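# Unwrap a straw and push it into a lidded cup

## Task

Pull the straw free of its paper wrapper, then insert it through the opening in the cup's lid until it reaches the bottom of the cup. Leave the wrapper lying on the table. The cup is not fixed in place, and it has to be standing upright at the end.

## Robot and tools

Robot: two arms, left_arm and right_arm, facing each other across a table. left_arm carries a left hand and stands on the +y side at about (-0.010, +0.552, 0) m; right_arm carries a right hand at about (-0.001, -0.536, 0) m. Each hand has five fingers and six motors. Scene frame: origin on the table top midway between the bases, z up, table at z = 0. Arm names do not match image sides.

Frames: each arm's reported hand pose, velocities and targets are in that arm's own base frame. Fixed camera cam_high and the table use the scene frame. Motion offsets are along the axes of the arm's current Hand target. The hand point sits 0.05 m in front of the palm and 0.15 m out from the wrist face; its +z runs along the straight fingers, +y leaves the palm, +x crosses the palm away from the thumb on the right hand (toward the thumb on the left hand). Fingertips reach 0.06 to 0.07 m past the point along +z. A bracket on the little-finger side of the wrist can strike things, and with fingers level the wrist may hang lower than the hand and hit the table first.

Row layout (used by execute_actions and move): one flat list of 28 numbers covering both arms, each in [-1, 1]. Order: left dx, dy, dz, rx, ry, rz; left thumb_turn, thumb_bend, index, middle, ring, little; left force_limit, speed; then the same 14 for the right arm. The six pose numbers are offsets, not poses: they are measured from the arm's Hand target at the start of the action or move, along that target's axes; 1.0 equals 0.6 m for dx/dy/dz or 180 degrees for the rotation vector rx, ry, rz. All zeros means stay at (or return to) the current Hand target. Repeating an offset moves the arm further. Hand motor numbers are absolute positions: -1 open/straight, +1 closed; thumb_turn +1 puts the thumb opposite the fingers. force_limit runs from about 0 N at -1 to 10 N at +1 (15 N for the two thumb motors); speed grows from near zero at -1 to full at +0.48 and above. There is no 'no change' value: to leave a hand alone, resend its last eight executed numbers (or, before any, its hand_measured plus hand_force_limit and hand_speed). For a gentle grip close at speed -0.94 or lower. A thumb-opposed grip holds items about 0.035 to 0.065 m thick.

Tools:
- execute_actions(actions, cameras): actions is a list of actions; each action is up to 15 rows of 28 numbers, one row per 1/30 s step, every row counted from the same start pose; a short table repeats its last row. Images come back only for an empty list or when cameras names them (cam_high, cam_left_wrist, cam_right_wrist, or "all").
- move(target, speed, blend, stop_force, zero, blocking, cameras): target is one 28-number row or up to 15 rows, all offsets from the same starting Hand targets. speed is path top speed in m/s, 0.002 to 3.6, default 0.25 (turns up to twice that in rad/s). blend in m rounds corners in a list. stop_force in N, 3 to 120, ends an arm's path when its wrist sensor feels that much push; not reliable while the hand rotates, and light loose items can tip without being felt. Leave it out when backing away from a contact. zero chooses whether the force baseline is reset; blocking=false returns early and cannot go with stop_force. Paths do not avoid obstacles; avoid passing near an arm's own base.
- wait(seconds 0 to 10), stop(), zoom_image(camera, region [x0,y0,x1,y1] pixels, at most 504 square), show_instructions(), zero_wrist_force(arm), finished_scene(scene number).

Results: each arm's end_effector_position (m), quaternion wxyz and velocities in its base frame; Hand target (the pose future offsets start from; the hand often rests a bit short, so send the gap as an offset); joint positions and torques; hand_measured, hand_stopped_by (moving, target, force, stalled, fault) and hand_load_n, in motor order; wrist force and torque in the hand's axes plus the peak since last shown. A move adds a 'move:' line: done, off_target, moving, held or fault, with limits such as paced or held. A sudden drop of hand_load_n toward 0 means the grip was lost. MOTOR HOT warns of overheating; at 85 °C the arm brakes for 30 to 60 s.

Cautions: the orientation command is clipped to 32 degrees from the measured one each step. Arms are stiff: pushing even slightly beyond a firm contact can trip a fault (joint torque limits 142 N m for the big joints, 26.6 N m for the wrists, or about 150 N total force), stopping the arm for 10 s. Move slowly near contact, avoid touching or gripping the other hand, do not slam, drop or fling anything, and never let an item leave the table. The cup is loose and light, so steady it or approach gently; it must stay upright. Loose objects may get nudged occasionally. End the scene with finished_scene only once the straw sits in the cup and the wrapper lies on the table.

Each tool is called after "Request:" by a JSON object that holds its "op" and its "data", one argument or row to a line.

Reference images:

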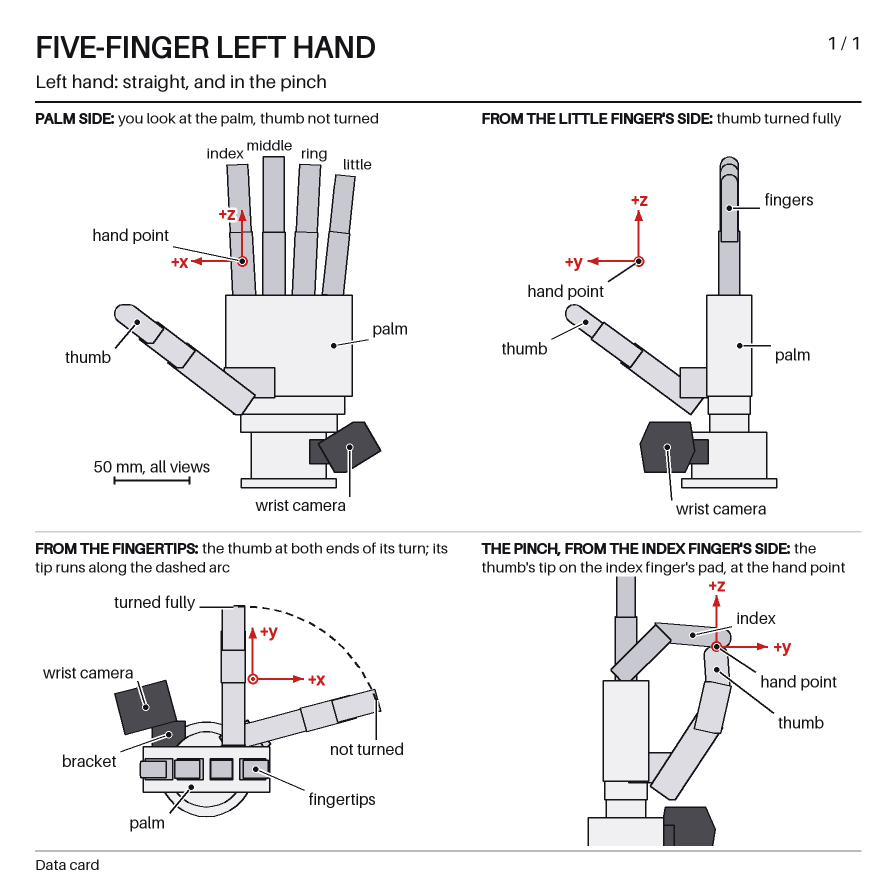

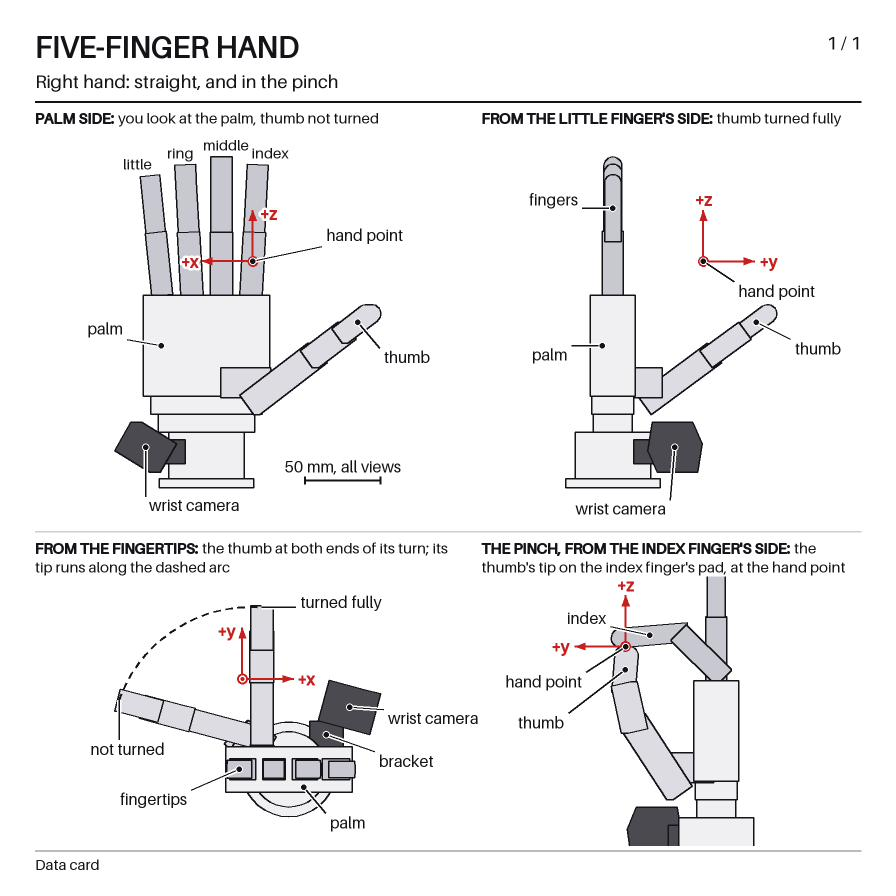

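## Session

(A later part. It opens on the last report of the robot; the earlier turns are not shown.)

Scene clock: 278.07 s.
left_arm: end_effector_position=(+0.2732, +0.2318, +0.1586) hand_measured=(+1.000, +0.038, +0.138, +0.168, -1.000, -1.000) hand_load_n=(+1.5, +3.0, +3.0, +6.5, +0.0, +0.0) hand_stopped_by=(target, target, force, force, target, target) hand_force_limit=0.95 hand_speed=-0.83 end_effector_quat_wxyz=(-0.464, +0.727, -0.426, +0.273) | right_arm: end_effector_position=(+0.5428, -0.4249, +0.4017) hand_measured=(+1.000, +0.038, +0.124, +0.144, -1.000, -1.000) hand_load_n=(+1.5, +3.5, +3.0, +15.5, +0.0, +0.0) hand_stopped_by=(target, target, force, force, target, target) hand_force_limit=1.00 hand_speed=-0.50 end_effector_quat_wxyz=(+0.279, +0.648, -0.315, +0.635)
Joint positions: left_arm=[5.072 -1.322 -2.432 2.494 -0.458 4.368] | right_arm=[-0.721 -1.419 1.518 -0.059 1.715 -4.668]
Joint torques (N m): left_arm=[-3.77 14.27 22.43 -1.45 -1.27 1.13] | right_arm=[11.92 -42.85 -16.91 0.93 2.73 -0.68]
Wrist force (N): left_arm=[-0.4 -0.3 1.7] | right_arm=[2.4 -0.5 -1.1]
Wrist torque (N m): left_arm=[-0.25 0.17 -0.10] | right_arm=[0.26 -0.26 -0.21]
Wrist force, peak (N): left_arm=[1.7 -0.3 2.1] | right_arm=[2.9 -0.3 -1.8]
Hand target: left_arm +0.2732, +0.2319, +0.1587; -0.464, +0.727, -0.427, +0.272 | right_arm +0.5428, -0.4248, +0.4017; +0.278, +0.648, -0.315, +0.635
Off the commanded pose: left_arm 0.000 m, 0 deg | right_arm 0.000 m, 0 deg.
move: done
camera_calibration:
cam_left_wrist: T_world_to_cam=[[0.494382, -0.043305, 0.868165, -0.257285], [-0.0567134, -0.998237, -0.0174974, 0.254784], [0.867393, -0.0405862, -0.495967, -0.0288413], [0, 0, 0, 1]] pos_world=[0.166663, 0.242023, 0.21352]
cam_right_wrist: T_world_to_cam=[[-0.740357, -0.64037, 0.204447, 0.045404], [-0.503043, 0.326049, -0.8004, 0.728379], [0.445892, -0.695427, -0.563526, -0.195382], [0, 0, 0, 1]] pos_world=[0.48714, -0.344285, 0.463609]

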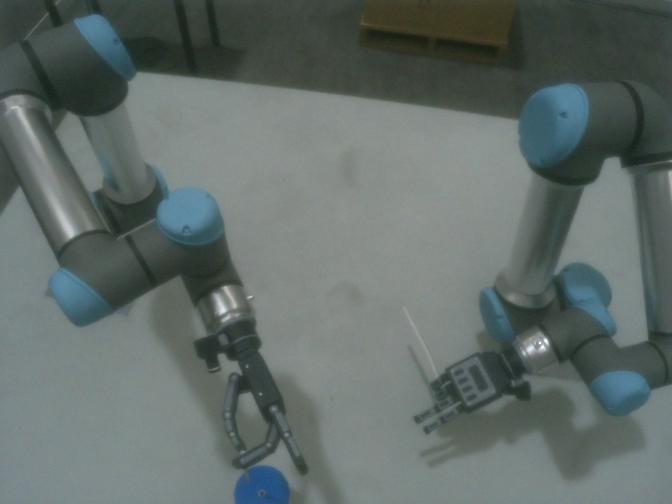

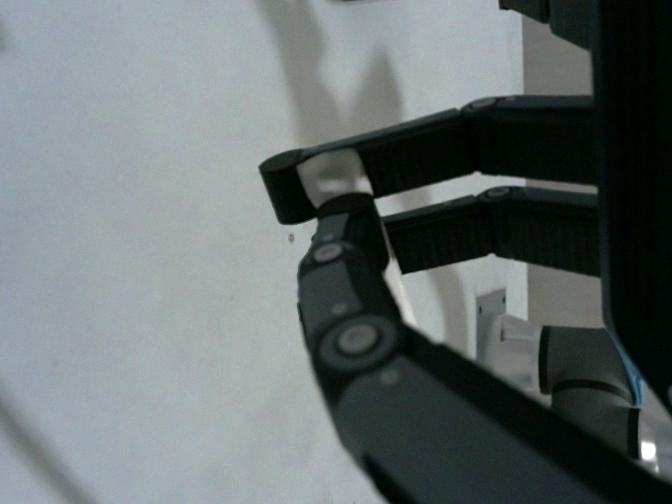

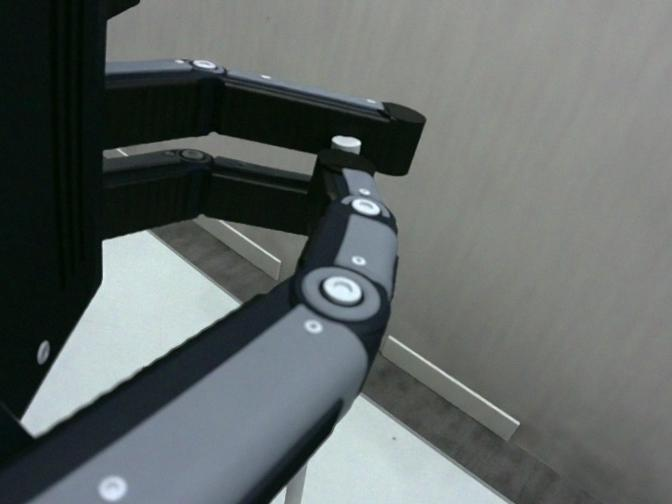

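Request:
{"op": "move", "data": {
  "target": [
    [0,0.16,0.0747,0,0,0,1,0.04,0.7,0.7,-1,-1,0.95,-0.83,0,0,0,0,0,0,1,0.04,0.76,0.76,-1,-1,1,-0.5],
    [0,0.216,0.1008,0,0,0,1,0.04,0.7,0.7,-1,-1,0.95,-0.83,0,0,0,0,0,0,1,0.04,0.76,0.76,-1,-1,1,-0.5]
  ],
  "speed": [0.12,0.012],
  "stop_force": 3
}}

Request:
{"op": "move", "data": {
  "target": [
    [0,0,0,0,0,0,1,-0.5,-0.3,-0.5,-1,-1,0.3,-0.5,0,0,0,0,0,0,1,0.04,0.76,0.76,-1,-1,1,-0.5],
    [0,-0.02,-0.06,0,0,0,1,-0.8,-0.5,-0.7,-1,-1,0.3,-0.5,0,0,0,0,0,0,1,0.04,0.76,0.76,-1,-1,1,-0.5],
    [0,-0.25,-0.1,0,0,0,1,-0.8,-0.5,-0.7,-1,-1,0.3,-0.5,0,0,0,0,0,0,1,0.04,0.76,0.76,-1,-1,1,-0.5]
  ],
  "speed": 0.12,
  "cameras": ["all"]
}}

Scene clock: 283.43 s.
left_arm: end_effector_position=(+0.2735, +0.2320, +0.0174) hand_measured=(+1.000, +0.038, +0.138, +0.168, -1.000, -1.000) hand_load_n=(+1.5, +3.0, +3.5, +6.5, +0.0, +0.0) hand_stopped_by=(target, target, force, force, target, target) hand_force_limit=0.95 hand_speed=-0.83 end_effector_quat_wxyz=(-0.464, +0.727, -0.427, +0.272) | right_arm: end_effector_position=(+0.5428, -0.4248, +0.4017) hand_measured=(+1.000, +0.038, +0.124, +0.144, -1.000, -1.000) hand_load_n=(+1.0, +3.5, +3.0, +15.5, +0.0, +0.0) hand_stopped_by=(target, target, force, force, target, target) hand_force_limit=1.00 hand_speed=-0.50 end_effector_quat_wxyz=(+0.278, +0.648, -0.315, +0.635)
Joint positions: left_arm=[5.069 -1.777 -2.599 3.121 -0.459 4.362] | right_arm=[-0.721 -1.42 1.518 -0.059 1.715 -4.668]
Joint torques (N m): left_arm=[-7.74 11.24 12.7 0.25 -1.19 0.38] | right_arm=[10.74 -42.53 -12.94 0.91 2.79 1.05]
Wrist force (N): left_arm=[-0.1 -2.0 1.0] | right_arm=[2.2 -0.5 -1.2]
Wrist torque (N m): left_arm=[-0.30 0.07 -0.04] | right_arm=[0.26 -0.23 -0.22]
Wrist force, peak (N): left_arm=[-1.4 -16.3 -2.9] | right_arm=[2.5 -0.6 -1.2]
Hand target: left_arm +0.2735, +0.2320, +0.0174; -0.464, +0.727, -0.427, +0.272 (not the last commanded pose) | right_arm +0.5428, -0.4248, +0.4017; +0.278, +0.648, -0.315, +0.635
Off the commanded pose: left_arm 0.002 m, 0 deg | right_arm 0.000 m, 0 deg.
move: contact (left_arm); path passed 1 of 2 targets

Scene clock: 284.93 s.
left_arm: end_effector_position=(+0.2686, +0.2293, +0.0236) hand_measured=(+1.000, -0.462, -0.300, +0.116, -1.000, -1.000) hand_load_n=(+0.0, +0.0, +0.0, +0.0, +0.0, +0.0) hand_stopped_by=(target, stalled, target, stalled, target, target) hand_force_limit=0.30 hand_speed=-0.50 end_effector_quat_wxyz=(-0.464, +0.728, -0.426, +0.270) | right_arm: end_effector_position=(+0.5428, -0.4248, +0.4017) hand_measured=(+1.000, +0.038, +0.124, +0.144, -1.000, -1.000) hand_load_n=(+1.5, +3.5, +3.0, +15.5, +0.0, +0.0) hand_stopped_by=(target, target, force, force, target, target) hand_force_limit=1.00 hand_speed=-0.50 end_effector_quat_wxyz=(+0.278, +0.648, -0.315, +0.635)
Joint positions: left_arm=[5.113 -1.772 -2.613 3.052 -0.451 4.45] | right_arm=[-0.721 -1.42 1.518 -0.059 1.715 -4.668]
Joint torques (N m): left_arm=[-10.74 11.44 12.43 -0.94 1.08 -1.08] | right_arm=[10.4 -42.62 -13.03 0.83 2.66 1.19]
Wrist force (N): left_arm=[-0.6 -0.7 1.5] | right_arm=[2.1 -0.5 -1.0]
Wrist torque (N m): left_arm=[-0.34 0.18 -0.11] | right_arm=[0.26 -0.21 -0.23]
Wrist force, peak (N): left_arm=[-0.5 -27.0 -7.0] | right_arm=[2.5 -0.5 -1.2]
Hand target: left_arm +0.2685, +0.2293, +0.0236; -0.464, +0.728, -0.426, +0.270 (not the last commanded pose) | right_arm +0.5428, -0.4248, +0.4017; +0.278, +0.648, -0.315, +0.635
Off the commanded pose: left_arm 0.156 m, 0 deg | right_arm 0.000 m, 0 deg.
move: held (left_arm; a check stopped the path); path passed 1 of 3 targets; target 2's new numbers were not sent; limits=held
pose unreachable (left arm): on one or more control steps of this call, first in action 0 (counted from 0), this arm could not follow its commanded pose, so it was not sent that pose on those steps. It may still have moved: this result reports where it is.
cause: moving toward the commanded pose would bring two parts of the arm too close to each other (joints 3 (elbow) to 5 (wrist 2) lie between them).
camera_calibration:
cam_left_wrist: T_world_to_cam=[[0.497472, -0.0411836, 0.866502, -0.139222], [-0.0528546, -0.998456, -0.0171105, 0.248661], [0.865869, -0.0372866, -0.49888, -0.0921241], [0, 0, 0, 1]] pos_world=[0.162169, 0.239109, 0.0789318]
cam_right_wrist: T_world_to_cam=[[-0.740305, -0.640412, 0.204502, 0.0454027], [-0.503141, 0.326051, -0.800338, 0.728366], [0.445868, -0.695387, -0.563594, -0.195255], [0, 0, 0, 1]] pos_world=[0.48714, -0.344186, 0.463609]

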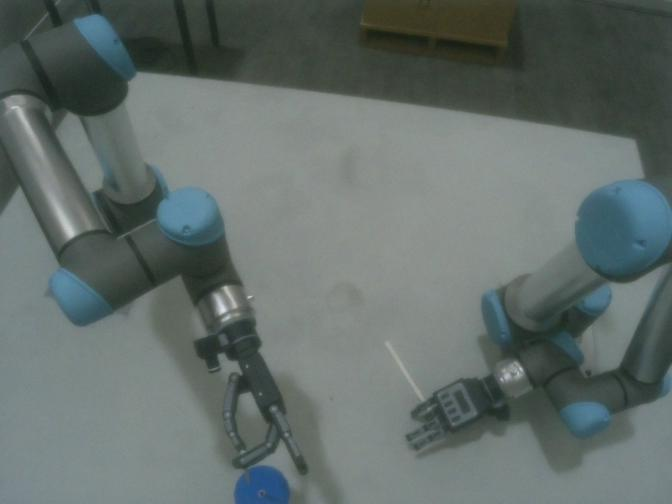

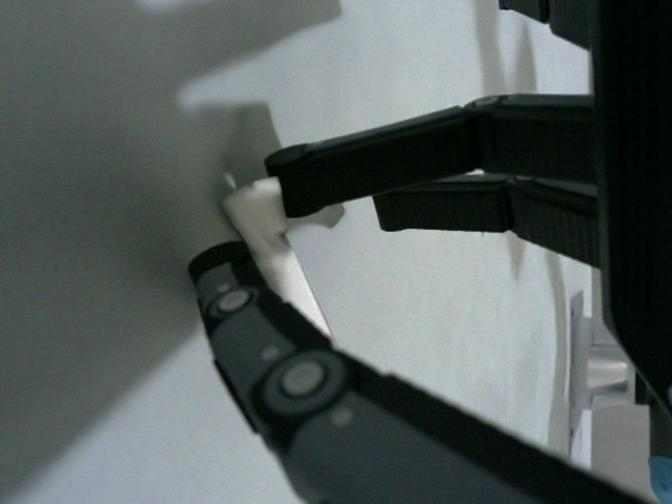

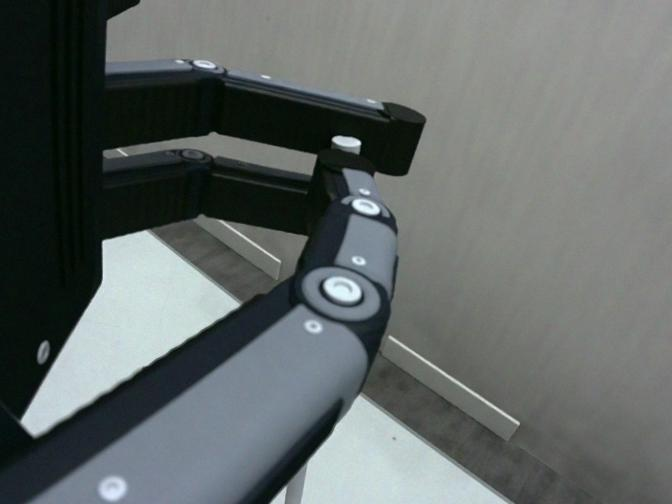

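Request:
{"op": "move", "data": {
  "target": [
    [0,-0.1,-0.02,0,0,0,1,-0.5,-0.3,-0.5,-1,-1,0.3,-0.5,0,0,0,0,0,0,1,0.04,0.76,0.76,-1,-1,1,-0.5],
    [0,-0.3,-0.05,0,0,0,1,-0.8,-1,-1,-1,-1,0.3,-0.5,0,0,0,0,0,0,1,0.04,0.76,0.76,-1,-1,1,-0.5]
  ],
  "speed": 0.12,
  "cameras": ["all"]
}}

Request:
{"op": "zoom_image", "data": {
  "camera": "cam_high",
  "region": [180, 340, 440, 504]
}}

Scene clock: 288.53 s.
left_arm: end_effector_position=(+0.3114, +0.2532, +0.1994) hand_measured=(+1.000, -0.800, -1.000, -1.000, -1.000, -1.000) hand_load_n=(+0.0, +0.0, +0.0, +0.0, -0.5, +0.0) hand_stopped_by=(target, target, target, target, target, target) hand_force_limit=0.30 hand_speed=-0.50 end_effector_quat_wxyz=(-0.464, +0.728, -0.426, +0.270) | right_arm: end_effector_position=(+0.5428, -0.4248, +0.4017) hand_measured=(+1.000, +0.038, +0.124, +0.144, -1.000, -1.000) hand_load_n=(+1.0, +3.5, +3.0, +15.5, +0.0, +0.0) hand_stopped_by=(target, target, force, force, target, target) hand_force_limit=1.00 hand_speed=-0.50 end_effector_quat_wxyz=(+0.278, +0.648, -0.315, +0.635)
Joint positions: left_arm=[4.782 -1.286 -2.229 2.688 -0.613 3.869] | right_arm=[-0.721 -1.42 1.518 -0.059 1.715 -4.668]
Joint torques (N m): left_arm=[-8.48 -5.35 23.52 -3.54 2.98 -0.76] | right_arm=[10.92 -42.86 -13.46 0.84 2.58 1.09]
Wrist force (N): left_arm=[-0.7 -1.0 1.6] | right_arm=[2.4 -0.3 -1.3]
Wrist torque (N m): left_arm=[-0.35 0.12 -0.16] | right_arm=[0.30 -0.25 -0.21]
Wrist force, peak (N): left_arm=[-0.7 -2.2 1.2] | right_arm=[2.5 -0.5 -1.2]
Hand target: left_arm +0.3114, +0.2532, +0.1994; -0.464, +0.728, -0.426, +0.270 | right_arm +0.5428, -0.4248, +0.4017; +0.278, +0.648, -0.315, +0.635
Off the commanded pose: left_arm 0.000 m, 0 deg | right_arm 0.000 m, 0 deg.
move: done
camera_calibration:
cam_left_wrist: T_world_to_cam=[[0.497595, -0.0411035, 0.866435, -0.311803], [-0.0528186, -0.998459, -0.0170329, 0.277767], [0.8658, -0.0372884, -0.498999, -0.0405938], [0, 0, 0, 1]] pos_world=[0.204969, 0.263009, 0.254632]
cam_right_wrist: T_world_to_cam=[[-0.740305, -0.640412, 0.204502, 0.0454027], [-0.503141, 0.326051, -0.800338, 0.728366], [0.445868, -0.695387, -0.563594, -0.195255], [0, 0, 0, 1]] pos_world=[0.48714, -0.344186, 0.463609]

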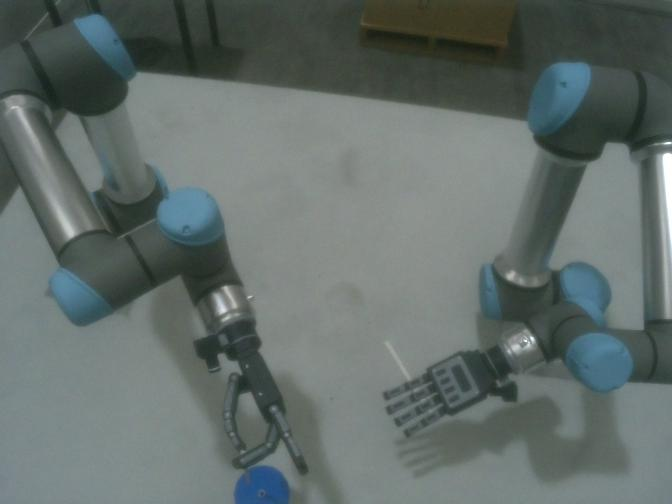

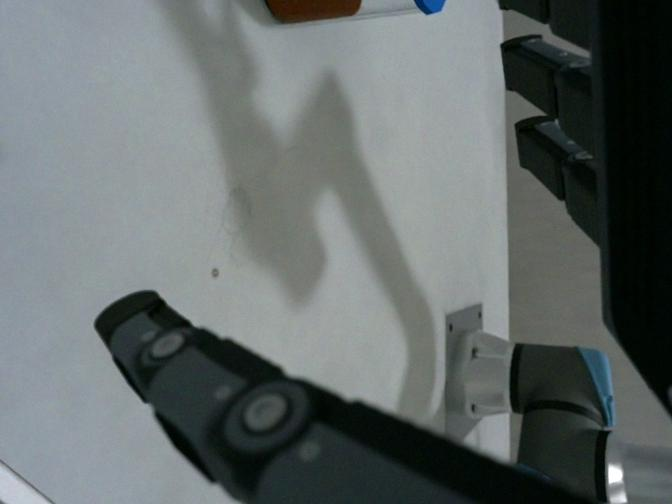

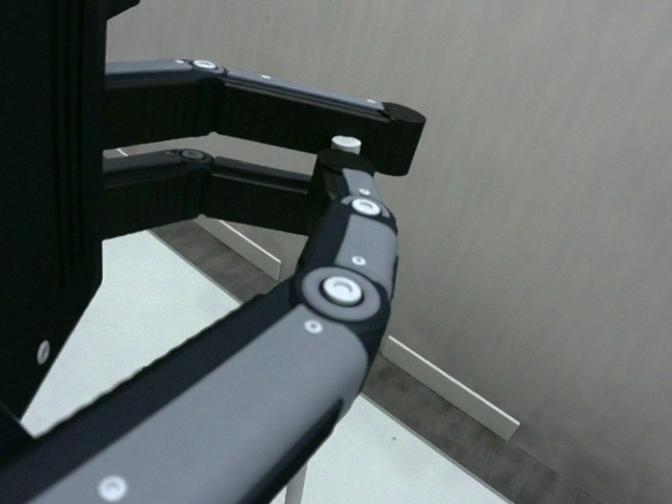

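Scaled by 1.938 from the camera's 672x504 image, which has a finer 960x720 frame.

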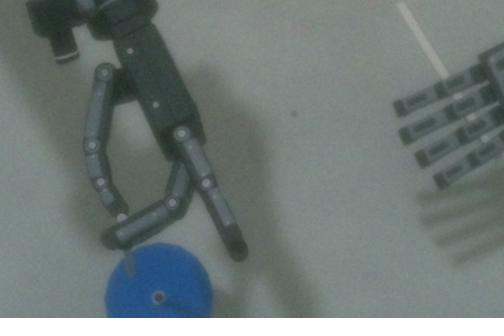

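Request:
{"op": "move", "data": {
  "target": [-0.281,-0.278,0.2003,-0.249,-0.0732,-0.3565,-1,-1,-1,-1,-1,-1,0.3,-0.3,0,0,0,0,0,0,1,0.04,0.76,0.76,-1,-1,1,-0.5],
  "speed": 0.25,
  "cameras": ["all"]
}}

Request:
{"op": "zoom_image", "data": {
  "camera": "cam_high",
  "region": [180, 360, 340, 504]
}}

Scene clock: 292.23 s.
left_arm: end_effector_position=(+0.3850, +0.4881, +0.2997) hand_measured=(-1.000, -1.000, -1.000, -1.000, -1.000, -1.000) hand_load_n=(+0.0, +0.0, +0.0, +0.0, +0.0, +0.0) hand_stopped_by=(target, target, target, target, target, target) hand_force_limit=0.30 hand_speed=-0.30 end_effector_quat_wxyz=(+0.000, +0.976, +0.000, +0.217) | right_arm: end_effector_position=(+0.5428, -0.4248, +0.4017) hand_measured=(+1.000, +0.038, +0.124, +0.144, -1.000, -1.000) hand_load_n=(+1.5, +3.5, +3.5, +15.5, +0.0, +0.0) hand_stopped_by=(target, target, force, force, target, target) hand_force_limit=1.00 hand_speed=-0.50 end_effector_quat_wxyz=(+0.278, +0.648, -0.315, +0.635)
Joint positions: left_arm=[4.506 -2.354 -0.636 1.515 -1.144 2.914] | right_arm=[-0.721 -1.42 1.518 -0.059 1.715 -4.668]
Joint torques (N m): left_arm=[2.71 41.77 25.7 -4.78 2.73 -1.23] | right_arm=[10.33 -41.98 -13.07 0.9 2.45 1]
Wrist force (N): left_arm=[0.8 -0.3 1.6] | right_arm=[2.3 -0.5 -1.3]
Wrist torque (N m): left_arm=[-0.25 -0.09 -0.14] | right_arm=[0.27 -0.23 -0.21]
Wrist force, peak (N): left_arm=[1.1 0.0 2.2] | right_arm=[2.5 -0.5 -1.3]
Hand target: left_arm +0.3850, +0.4882, +0.2997; +0.000, +0.976, +0.000, +0.217 | right_arm +0.5428, -0.4248, +0.4017; +0.278, +0.648, -0.315, +0.635
Off the commanded pose: left_arm 0.000 m, 0 deg | right_arm 0.000 m, 0 deg.
move: done
camera_calibration:
cam_left_wrist: T_world_to_cam=[[0.256442, 0.960086, 0.111677, -0.59546], [0.561802, -0.242075, 0.791061, -0.330101], [0.786521, -0.140121, -0.601457, 0.0658808], [0, 0, 0, 1]] pos_world=[0.286336, 0.501014, 0.367254]
cam_right_wrist: T_world_to_cam=[[-0.740305, -0.640412, 0.204502, 0.0454027], [-0.503141, 0.326051, -0.800338, 0.728366], [0.445868, -0.695387, -0.563594, -0.195255], [0, 0, 0, 1]] pos_world=[0.48714, -0.344186, 0.463609]

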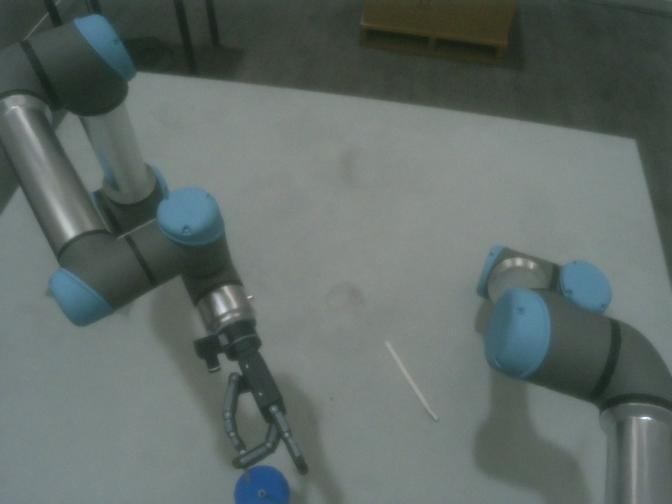

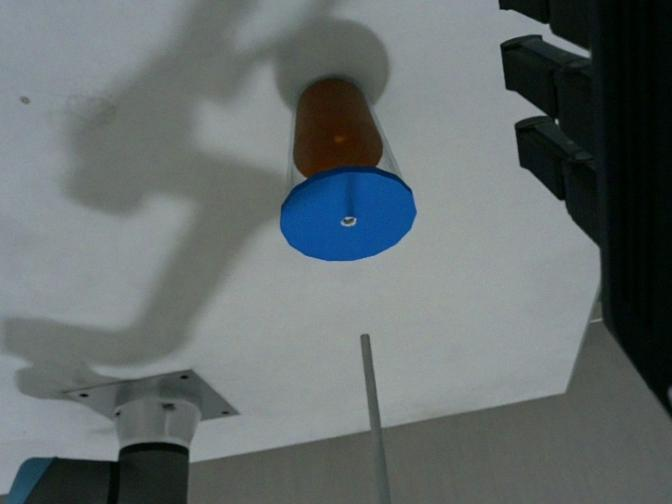

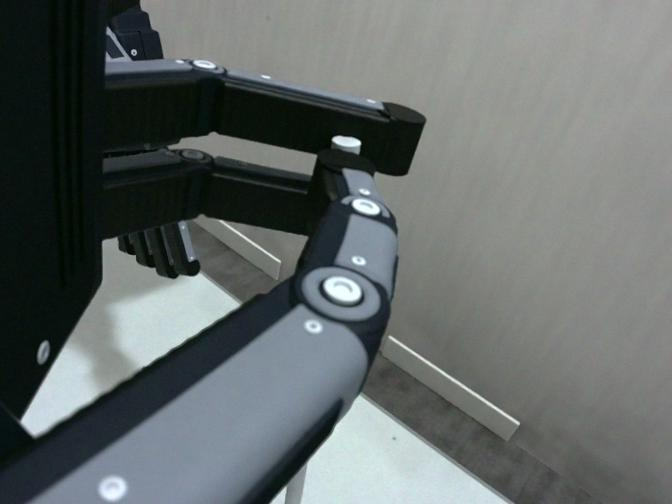

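Scaled by 3.150 from the camera's 672x504 image, which has a finer 960x720 frame.

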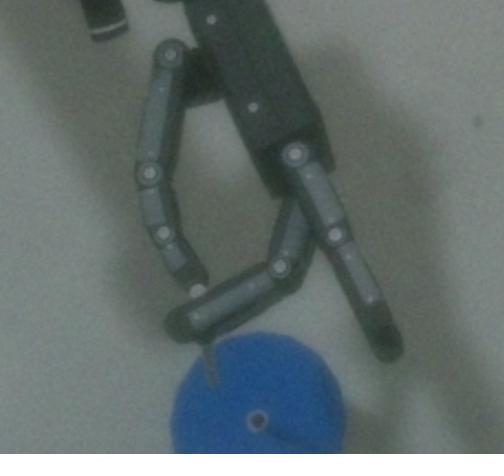

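Request:
{"op": "move", "data": {
  "target": [0,0,0,0,0,0,-1,-1,-1,-1,-1,-1,0.3,-0.3,0.0007,0.011,0.0082,0.0017,0.0143,0.0291,1,0.04,0.76,0.76,-1,-1,1,-0.5],
  "speed": 0.06,
  "cameras": ["all"]
}}

Request:
{"op": "zoom_image", "data": {
  "camera": "cam_high",
  "region": [200, 420, 320, 504]
}}

Request:
{"op": "zoom_image", "data": {
  "camera": "cam_left_wrist",
  "region": [240, 140, 500, 504]
}}

Scene clock: 295.03 s.
left_arm: end_effector_position=(+0.3850, +0.4882, +0.2997) hand_measured=(-1.000, -1.000, -1.000, -1.000, -1.000, -1.000) hand_load_n=(+0.0, +0.0, +0.0, +0.0, +0.0, +0.0) hand_stopped_by=(target, target, target, target, target, target) hand_force_limit=0.30 hand_speed=-0.30 end_effector_quat_wxyz=(+0.000, +0.976, +0.000, +0.217) | right_arm: end_effector_position=(+0.5409, -0.4328, +0.4017) hand_measured=(+1.000, +0.038, +0.124, +0.144, -1.000, -1.000) hand_load_n=(+1.0, +3.5, +3.0, +15.5, +0.0, +0.0) hand_stopped_by=(target, target, force, force, target, target) hand_force_limit=1.00 hand_speed=-0.50 end_effector_quat_wxyz=(+0.254, +0.620, -0.336, +0.662) end_effector_velocity=(+0.000, +0.000, +0.000) end_effector_angular_velocity=(+0.000, +0.004, +0.000)
Joint positions: left_arm=[4.506 -2.354 -0.636 1.514 -1.144 2.914] | right_arm=[-0.745 -1.432 1.548 -0.122 1.69 -4.583]
Joint velocities: left_arm=[within noise] | right_arm=[0 0.001 -0.003 0.005 0 -0.003]
Joint torques (N m): left_arm=[7.04 50.65 11.81 -1.47 2.82 -1.2] | right_arm=[6.8 -29.21 -28.83 0.86 2.3 -1.58]
Wrist force (N): left_arm=[0.8 0.0 1.6] | right_arm=[2.1 -1.0 -1.0]
Wrist torque (N m): left_arm=[-0.20 -0.11 -0.14] | right_arm=[0.20 -0.23 -0.30]
Wrist force, peak (N): left_arm=[1.0 -0.6 2.0] | right_arm=[2.4 -0.8 -1.3]
Hand target: left_arm +0.3850, +0.4882, +0.2997; +0.000, +0.976, +0.000, +0.217 | right_arm +0.5409, -0.4328, +0.4017; +0.254, +0.620, -0.336, +0.662
Off the commanded pose: left_arm 0.000 m, 0 deg | right_arm 0.000 m, 0 deg.
move: done
camera_calibration:
cam_left_wrist: T_world_to_cam=[[0.256126, 0.960214, 0.111305, -0.595297], [0.561761, -0.241563, 0.791247, -0.330415], [0.786653, -0.140132, -0.601282, 0.0657846], [0, 0, 0, 1]] pos_world=[0.286336, 0.501015, 0.367255]
cam_right_wrist: T_world_to_cam=[[-0.755972, -0.644547, 0.1143, 0.0817541], [-0.422021, 0.346409, -0.837794, 0.710073], [0.500403, -0.681586, -0.533889, -0.235466], [0, 0, 0, 1]] pos_world=[0.479298, -0.353772, 0.459837]

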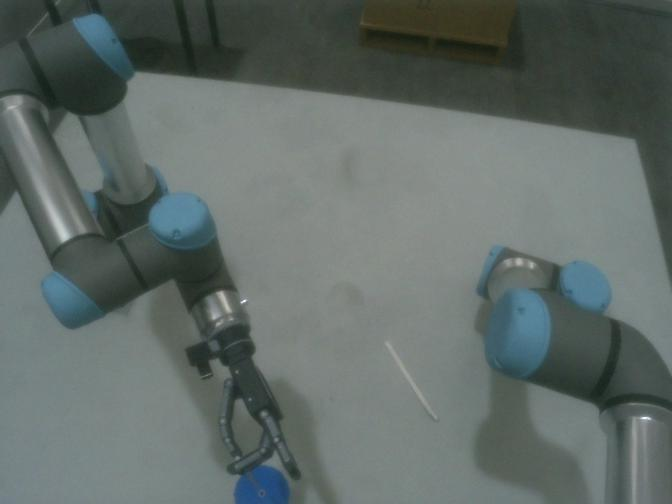

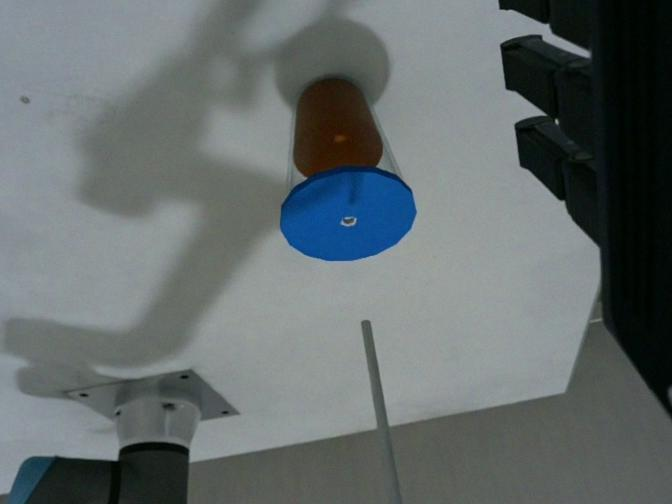

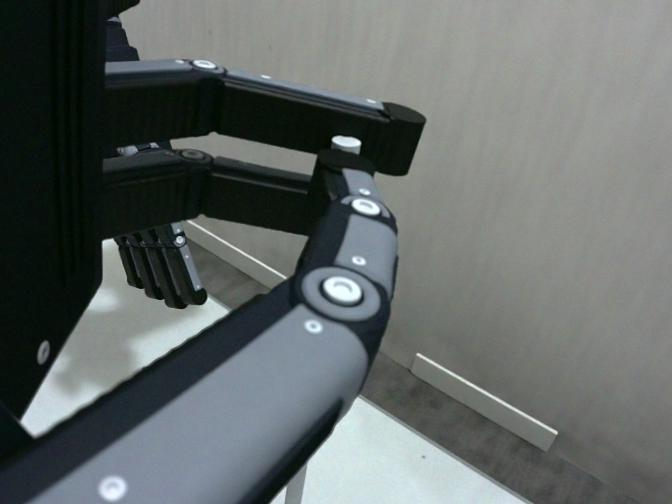

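Scaled by 4.200 from the camera's 672x504 image, which has a finer 960x720 frame.

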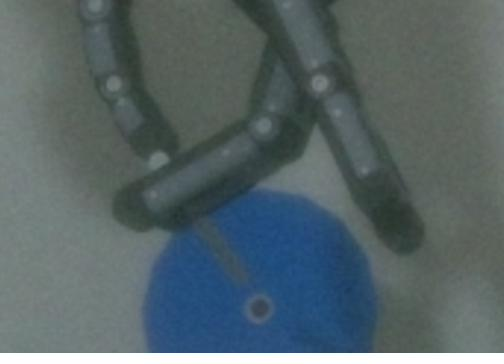

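Scaled by 1.385 from the camera's 672x504 image, which has a finer 960x720 frame.

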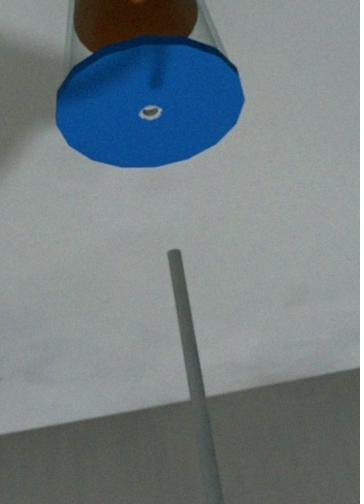

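Request:
{"op": "move", "data": {
  "target": [0,0,0,0,0,0,-1,-1,-1,-1,-1,-1,0.3,-0.3,-0.0817,0.0172,-0.0147,0.0012,0.0095,0,1,0.04,0.76,0.76,-1,-1,1,-0.5],
  "speed": 0.06,
  "cameras": ["all"]
}}

Request:
{"op": "zoom_image", "data": {
  "camera": "cam_high",
  "region": [200, 420, 320, 504]
}}

Request:
{"op": "zoom_image", "data": {
  "camera": "cam_left_wrist",
  "region": [240, 140, 500, 504]
}}

Scene clock: 297.03 s.
left_arm: end_effector_position=(+0.3850, +0.4882, +0.2997) hand_measured=(-1.000, -1.000, -1.000, -1.000, -1.000, -1.000) hand_load_n=(+0.5, +0.0, +0.0, +0.0, +0.0, +0.0) hand_stopped_by=(target, target, target, target, target, target) hand_force_limit=0.30 hand_speed=-0.30 end_effector_quat_wxyz=(+0.000, +0.976, +0.000, +0.217) | right_arm: end_effector_position=(+0.5324, -0.4289, +0.3518) hand_measured=(+1.000, +0.038, +0.124, +0.144, -1.000, -1.000) hand_load_n=(+1.0, +3.5, +3.0, +15.5, +0.0, +0.0) hand_stopped_by=(target, target, force, force, target, target) hand_force_limit=1.00 hand_speed=-0.50 end_effector_quat_wxyz=(+0.258, +0.610, -0.331, +0.672)
Joint positions: left_arm=[4.506 -2.354 -0.636 1.514 -1.144 2.914] | right_arm=[-0.751 -1.438 1.704 -0.303 1.684 -4.587]
Joint torques (N m): left_arm=[6.89 57.56 10.58 -0.28 2.8 -1.29] | right_arm=[-2.41 -16.98 -16.85 -1.06 -0.66 -0.84]
Wrist force (N): left_arm=[0.9 -0.5 1.9] | right_arm=[2.5 -1.0 -0.8]
Wrist torque (N m): left_arm=[-0.29 -0.11 -0.11] | right_arm=[0.19 -0.29 -0.25]
Wrist force, peak (N): left_arm=[0.9 -0.5 1.9] | right_arm=[2.9 -1.0 -0.9]
Hand target: left_arm +0.3850, +0.4882, +0.2997; +0.000, +0.976, +0.000, +0.217 | right_arm +0.5325, -0.4289, +0.3517; +0.258, +0.610, -0.331, +0.672
Off the commanded pose: left_arm 0.000 m, 0 deg | right_arm 0.000 m, 0 deg.
move: done
camera_calibration:
cam_left_wrist: T_world_to_cam=[[0.25618, 0.960191, 0.111382, -0.595329], [0.561737, -0.241655, 0.791236, -0.330358], [0.786654, -0.140131, -0.601282, 0.065784], [0, 0, 0, 1]] pos_world=[0.286336, 0.501015, 0.367255]
cam_right_wrist: T_world_to_cam=[[-0.758389, -0.641715, 0.11423, 0.0861991], [-0.40544, 0.327218, -0.85355, 0.651755], [0.510357, -0.693636, -0.508335, -0.274694], [0, 0, 0, 1]] pos_world=[0.469812, -0.348488, 0.406823]

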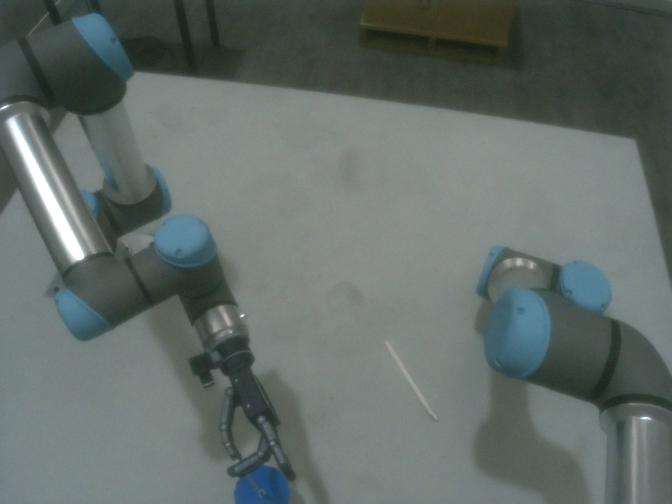

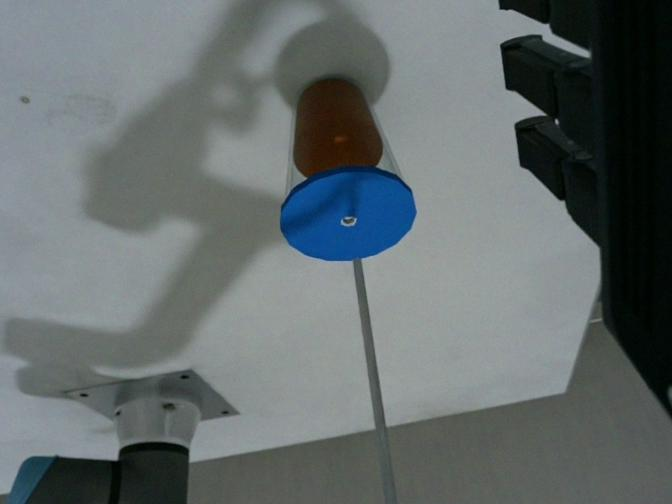

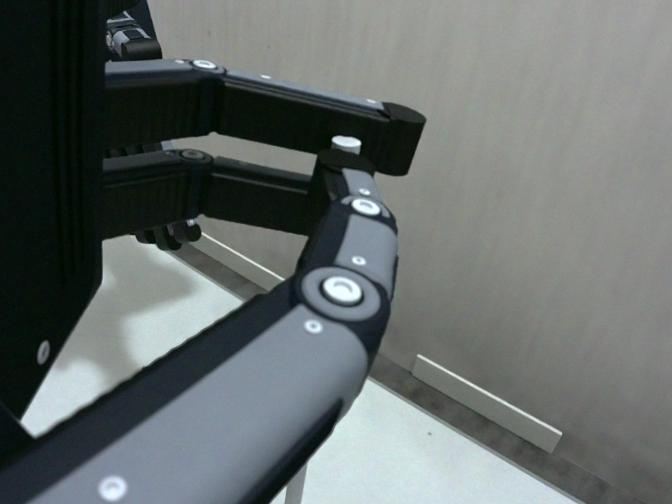

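Scaled by 4.200 from the camera's 672x504 image, which has a finer 960x720 frame.

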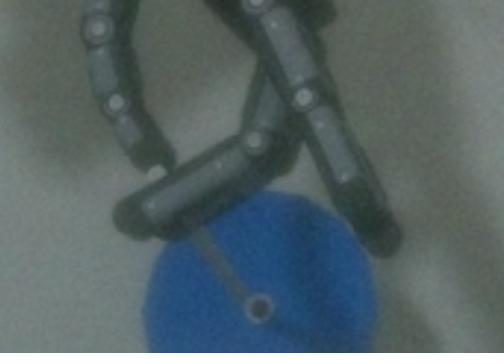

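Scaled by 1.385 from the camera's 672x504 image, which has a finer 960x720 frame.

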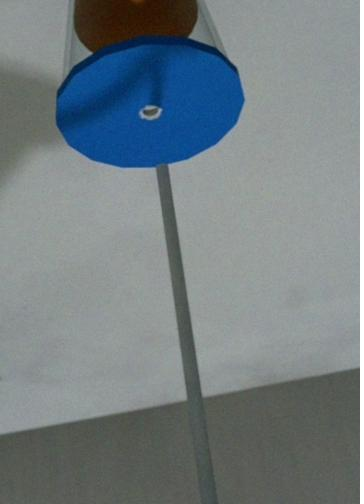

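Request:
{"op": "move", "data": {
  "target": [0,0,0,0,0,0,-1,-1,-1,-1,-1,-1,0.3,-0.3,-0.0398,0.0036,-0.0019,0,0,0,1,0.04,0.76,0.76,-1,-1,1,-0.5],
  "speed": 0.05,
  "cameras": ["all"]
}}

Request:
{"op": "zoom_image", "data": {
  "camera": "cam_high",
  "region": [200, 420, 320, 504]
}}

Request:
{"op": "zoom_image", "data": {
  "camera": "cam_left_wrist",
  "region": [270, 150, 430, 310]
}}

Scene clock: 298.43 s.
left_arm: end_effector_position=(+0.3850, +0.4882, +0.2997) hand_measured=(-1.000, -1.000, -1.000, -1.000, -1.000, -1.000) hand_load_n=(+0.0, +0.0, +0.0, +0.0, +0.5, +0.0) hand_stopped_by=(target, target, target, target, target, target) hand_force_limit=0.30 hand_speed=-0.30 end_effector_quat_wxyz=(+0.000, +0.976, +0.000, +0.217) | right_arm: end_effector_position=(+0.5330, -0.4280, +0.3276) hand_measured=(+1.000, +0.038, +0.124, +0.144, -1.000, -1.000) hand_load_n=(+1.0, +3.5, +3.0, +15.5, +0.0, +0.0) hand_stopped_by=(target, target, force, force, target, target) hand_force_limit=1.00 hand_speed=-0.50 end_effector_quat_wxyz=(+0.258, +0.610, -0.331, +0.672)
Joint positions: left_arm=[4.506 -2.354 -0.636 1.514 -1.144 2.914] | right_arm=[-0.748 -1.421 1.748 -0.364 1.686 -4.587]
Joint torques (N m): left_arm=[6.45 57.49 11.06 -0.26 2.7 -1.11] | right_arm=[6.22 -41.07 -26.73 0.77 1.73 -1.08]
Wrist force (N): left_arm=[0.7 -0.1 1.6] | right_arm=[2.3 -1.1 -0.9]
Wrist torque (N m): left_arm=[-0.21 -0.09 -0.13] | right_arm=[0.18 -0.27 -0.27]
Wrist force, peak (N): left_arm=[0.9 -0.5 2.0] | right_arm=[2.9 -1.1 -0.8]
Hand target: left_arm +0.3850, +0.4882, +0.2997; +0.000, +0.976, +0.000, +0.217 | right_arm +0.5330, -0.4280, +0.3277; +0.258, +0.610, -0.331, +0.672
Off the commanded pose: left_arm 0.000 m, 0 deg | right_arm 0.000 m, 0 deg.
move: done
camera_calibration:
cam_left_wrist: T_world_to_cam=[[0.25618, 0.960191, 0.111382, -0.595329], [0.561737, -0.241655, 0.791236, -0.330358], [0.786654, -0.140131, -0.601282, 0.065784], [0, 0, 0, 1]] pos_world=[0.286336, 0.501015, 0.367255]
cam_right_wrist: T_world_to_cam=[[-0.758351, -0.641773, 0.114154, 0.0899227], [-0.405564, 0.327437, -0.853407, 0.631161], [0.510315, -0.693478, -0.508592, -0.286574], [0, 0, 0, 1]] pos_world=[0.470412, -0.347688, 0.382622]

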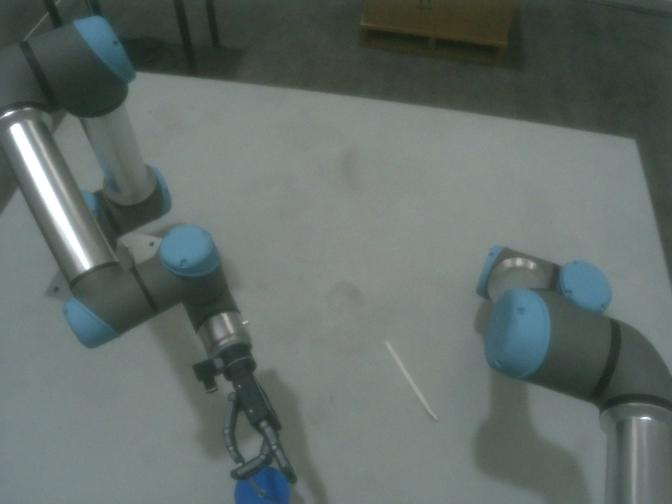

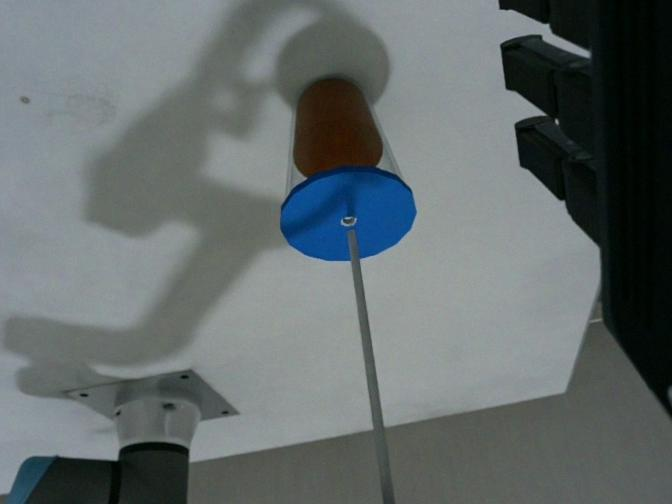

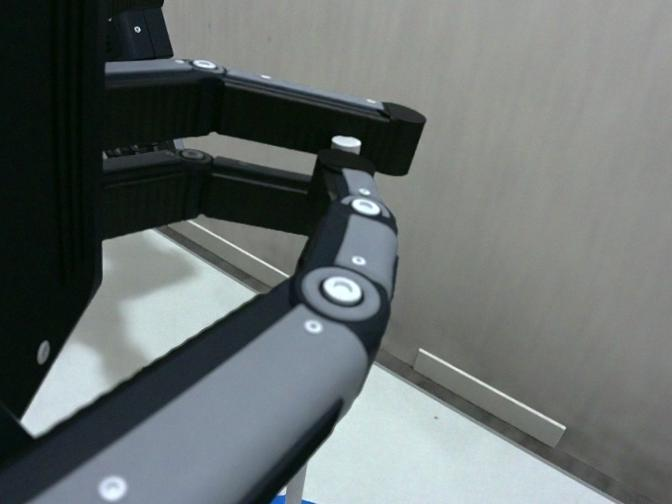

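Scaled by 4.200 from the camera's 672x504 image, which has a finer 960x720 frame.

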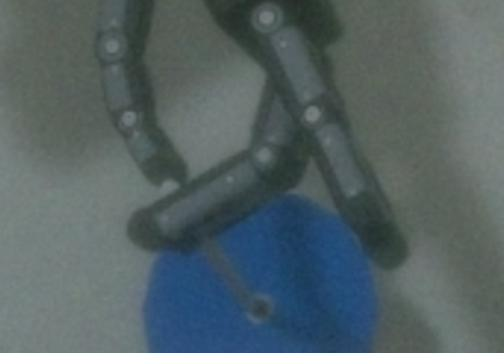

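Scaled by 3.150 from the camera's 672x504 image, which has a finer 960x720 frame.

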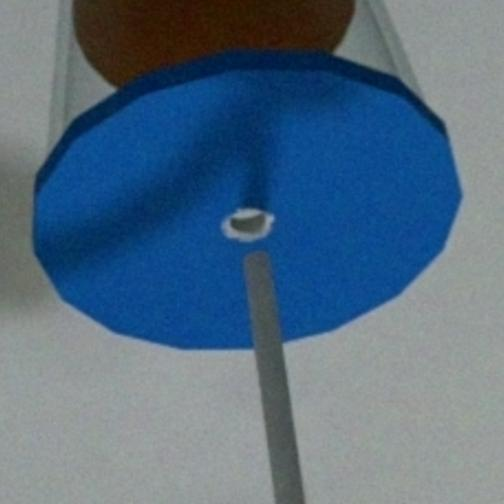

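Request:
{"op": "zoom_image", "data": {
  "camera": "cam_high",
  "region": [242, 474, 282, 504]
}}

Request:
{"op": "zoom_image", "data": {
  "camera": "cam_left_wrist",
  "region": [330, 205, 370, 245]
}}

Scaled by 12.600 from the camera's 672x504 image, which has a finer 960x720 frame.

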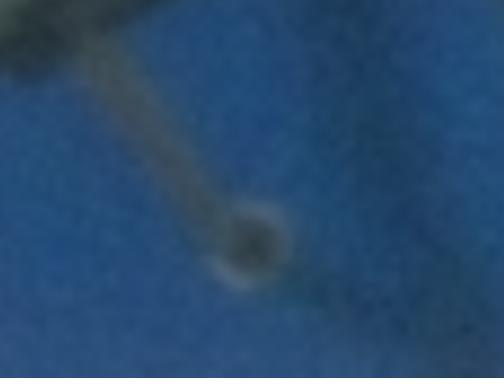

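Scaled by 12.600 from the camera's 672x504 image, which has a finer 960x720 frame.

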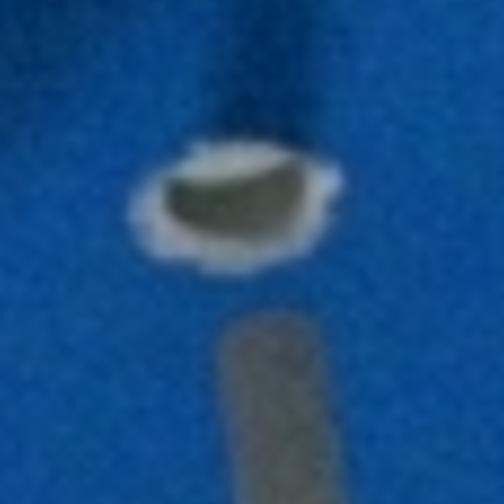

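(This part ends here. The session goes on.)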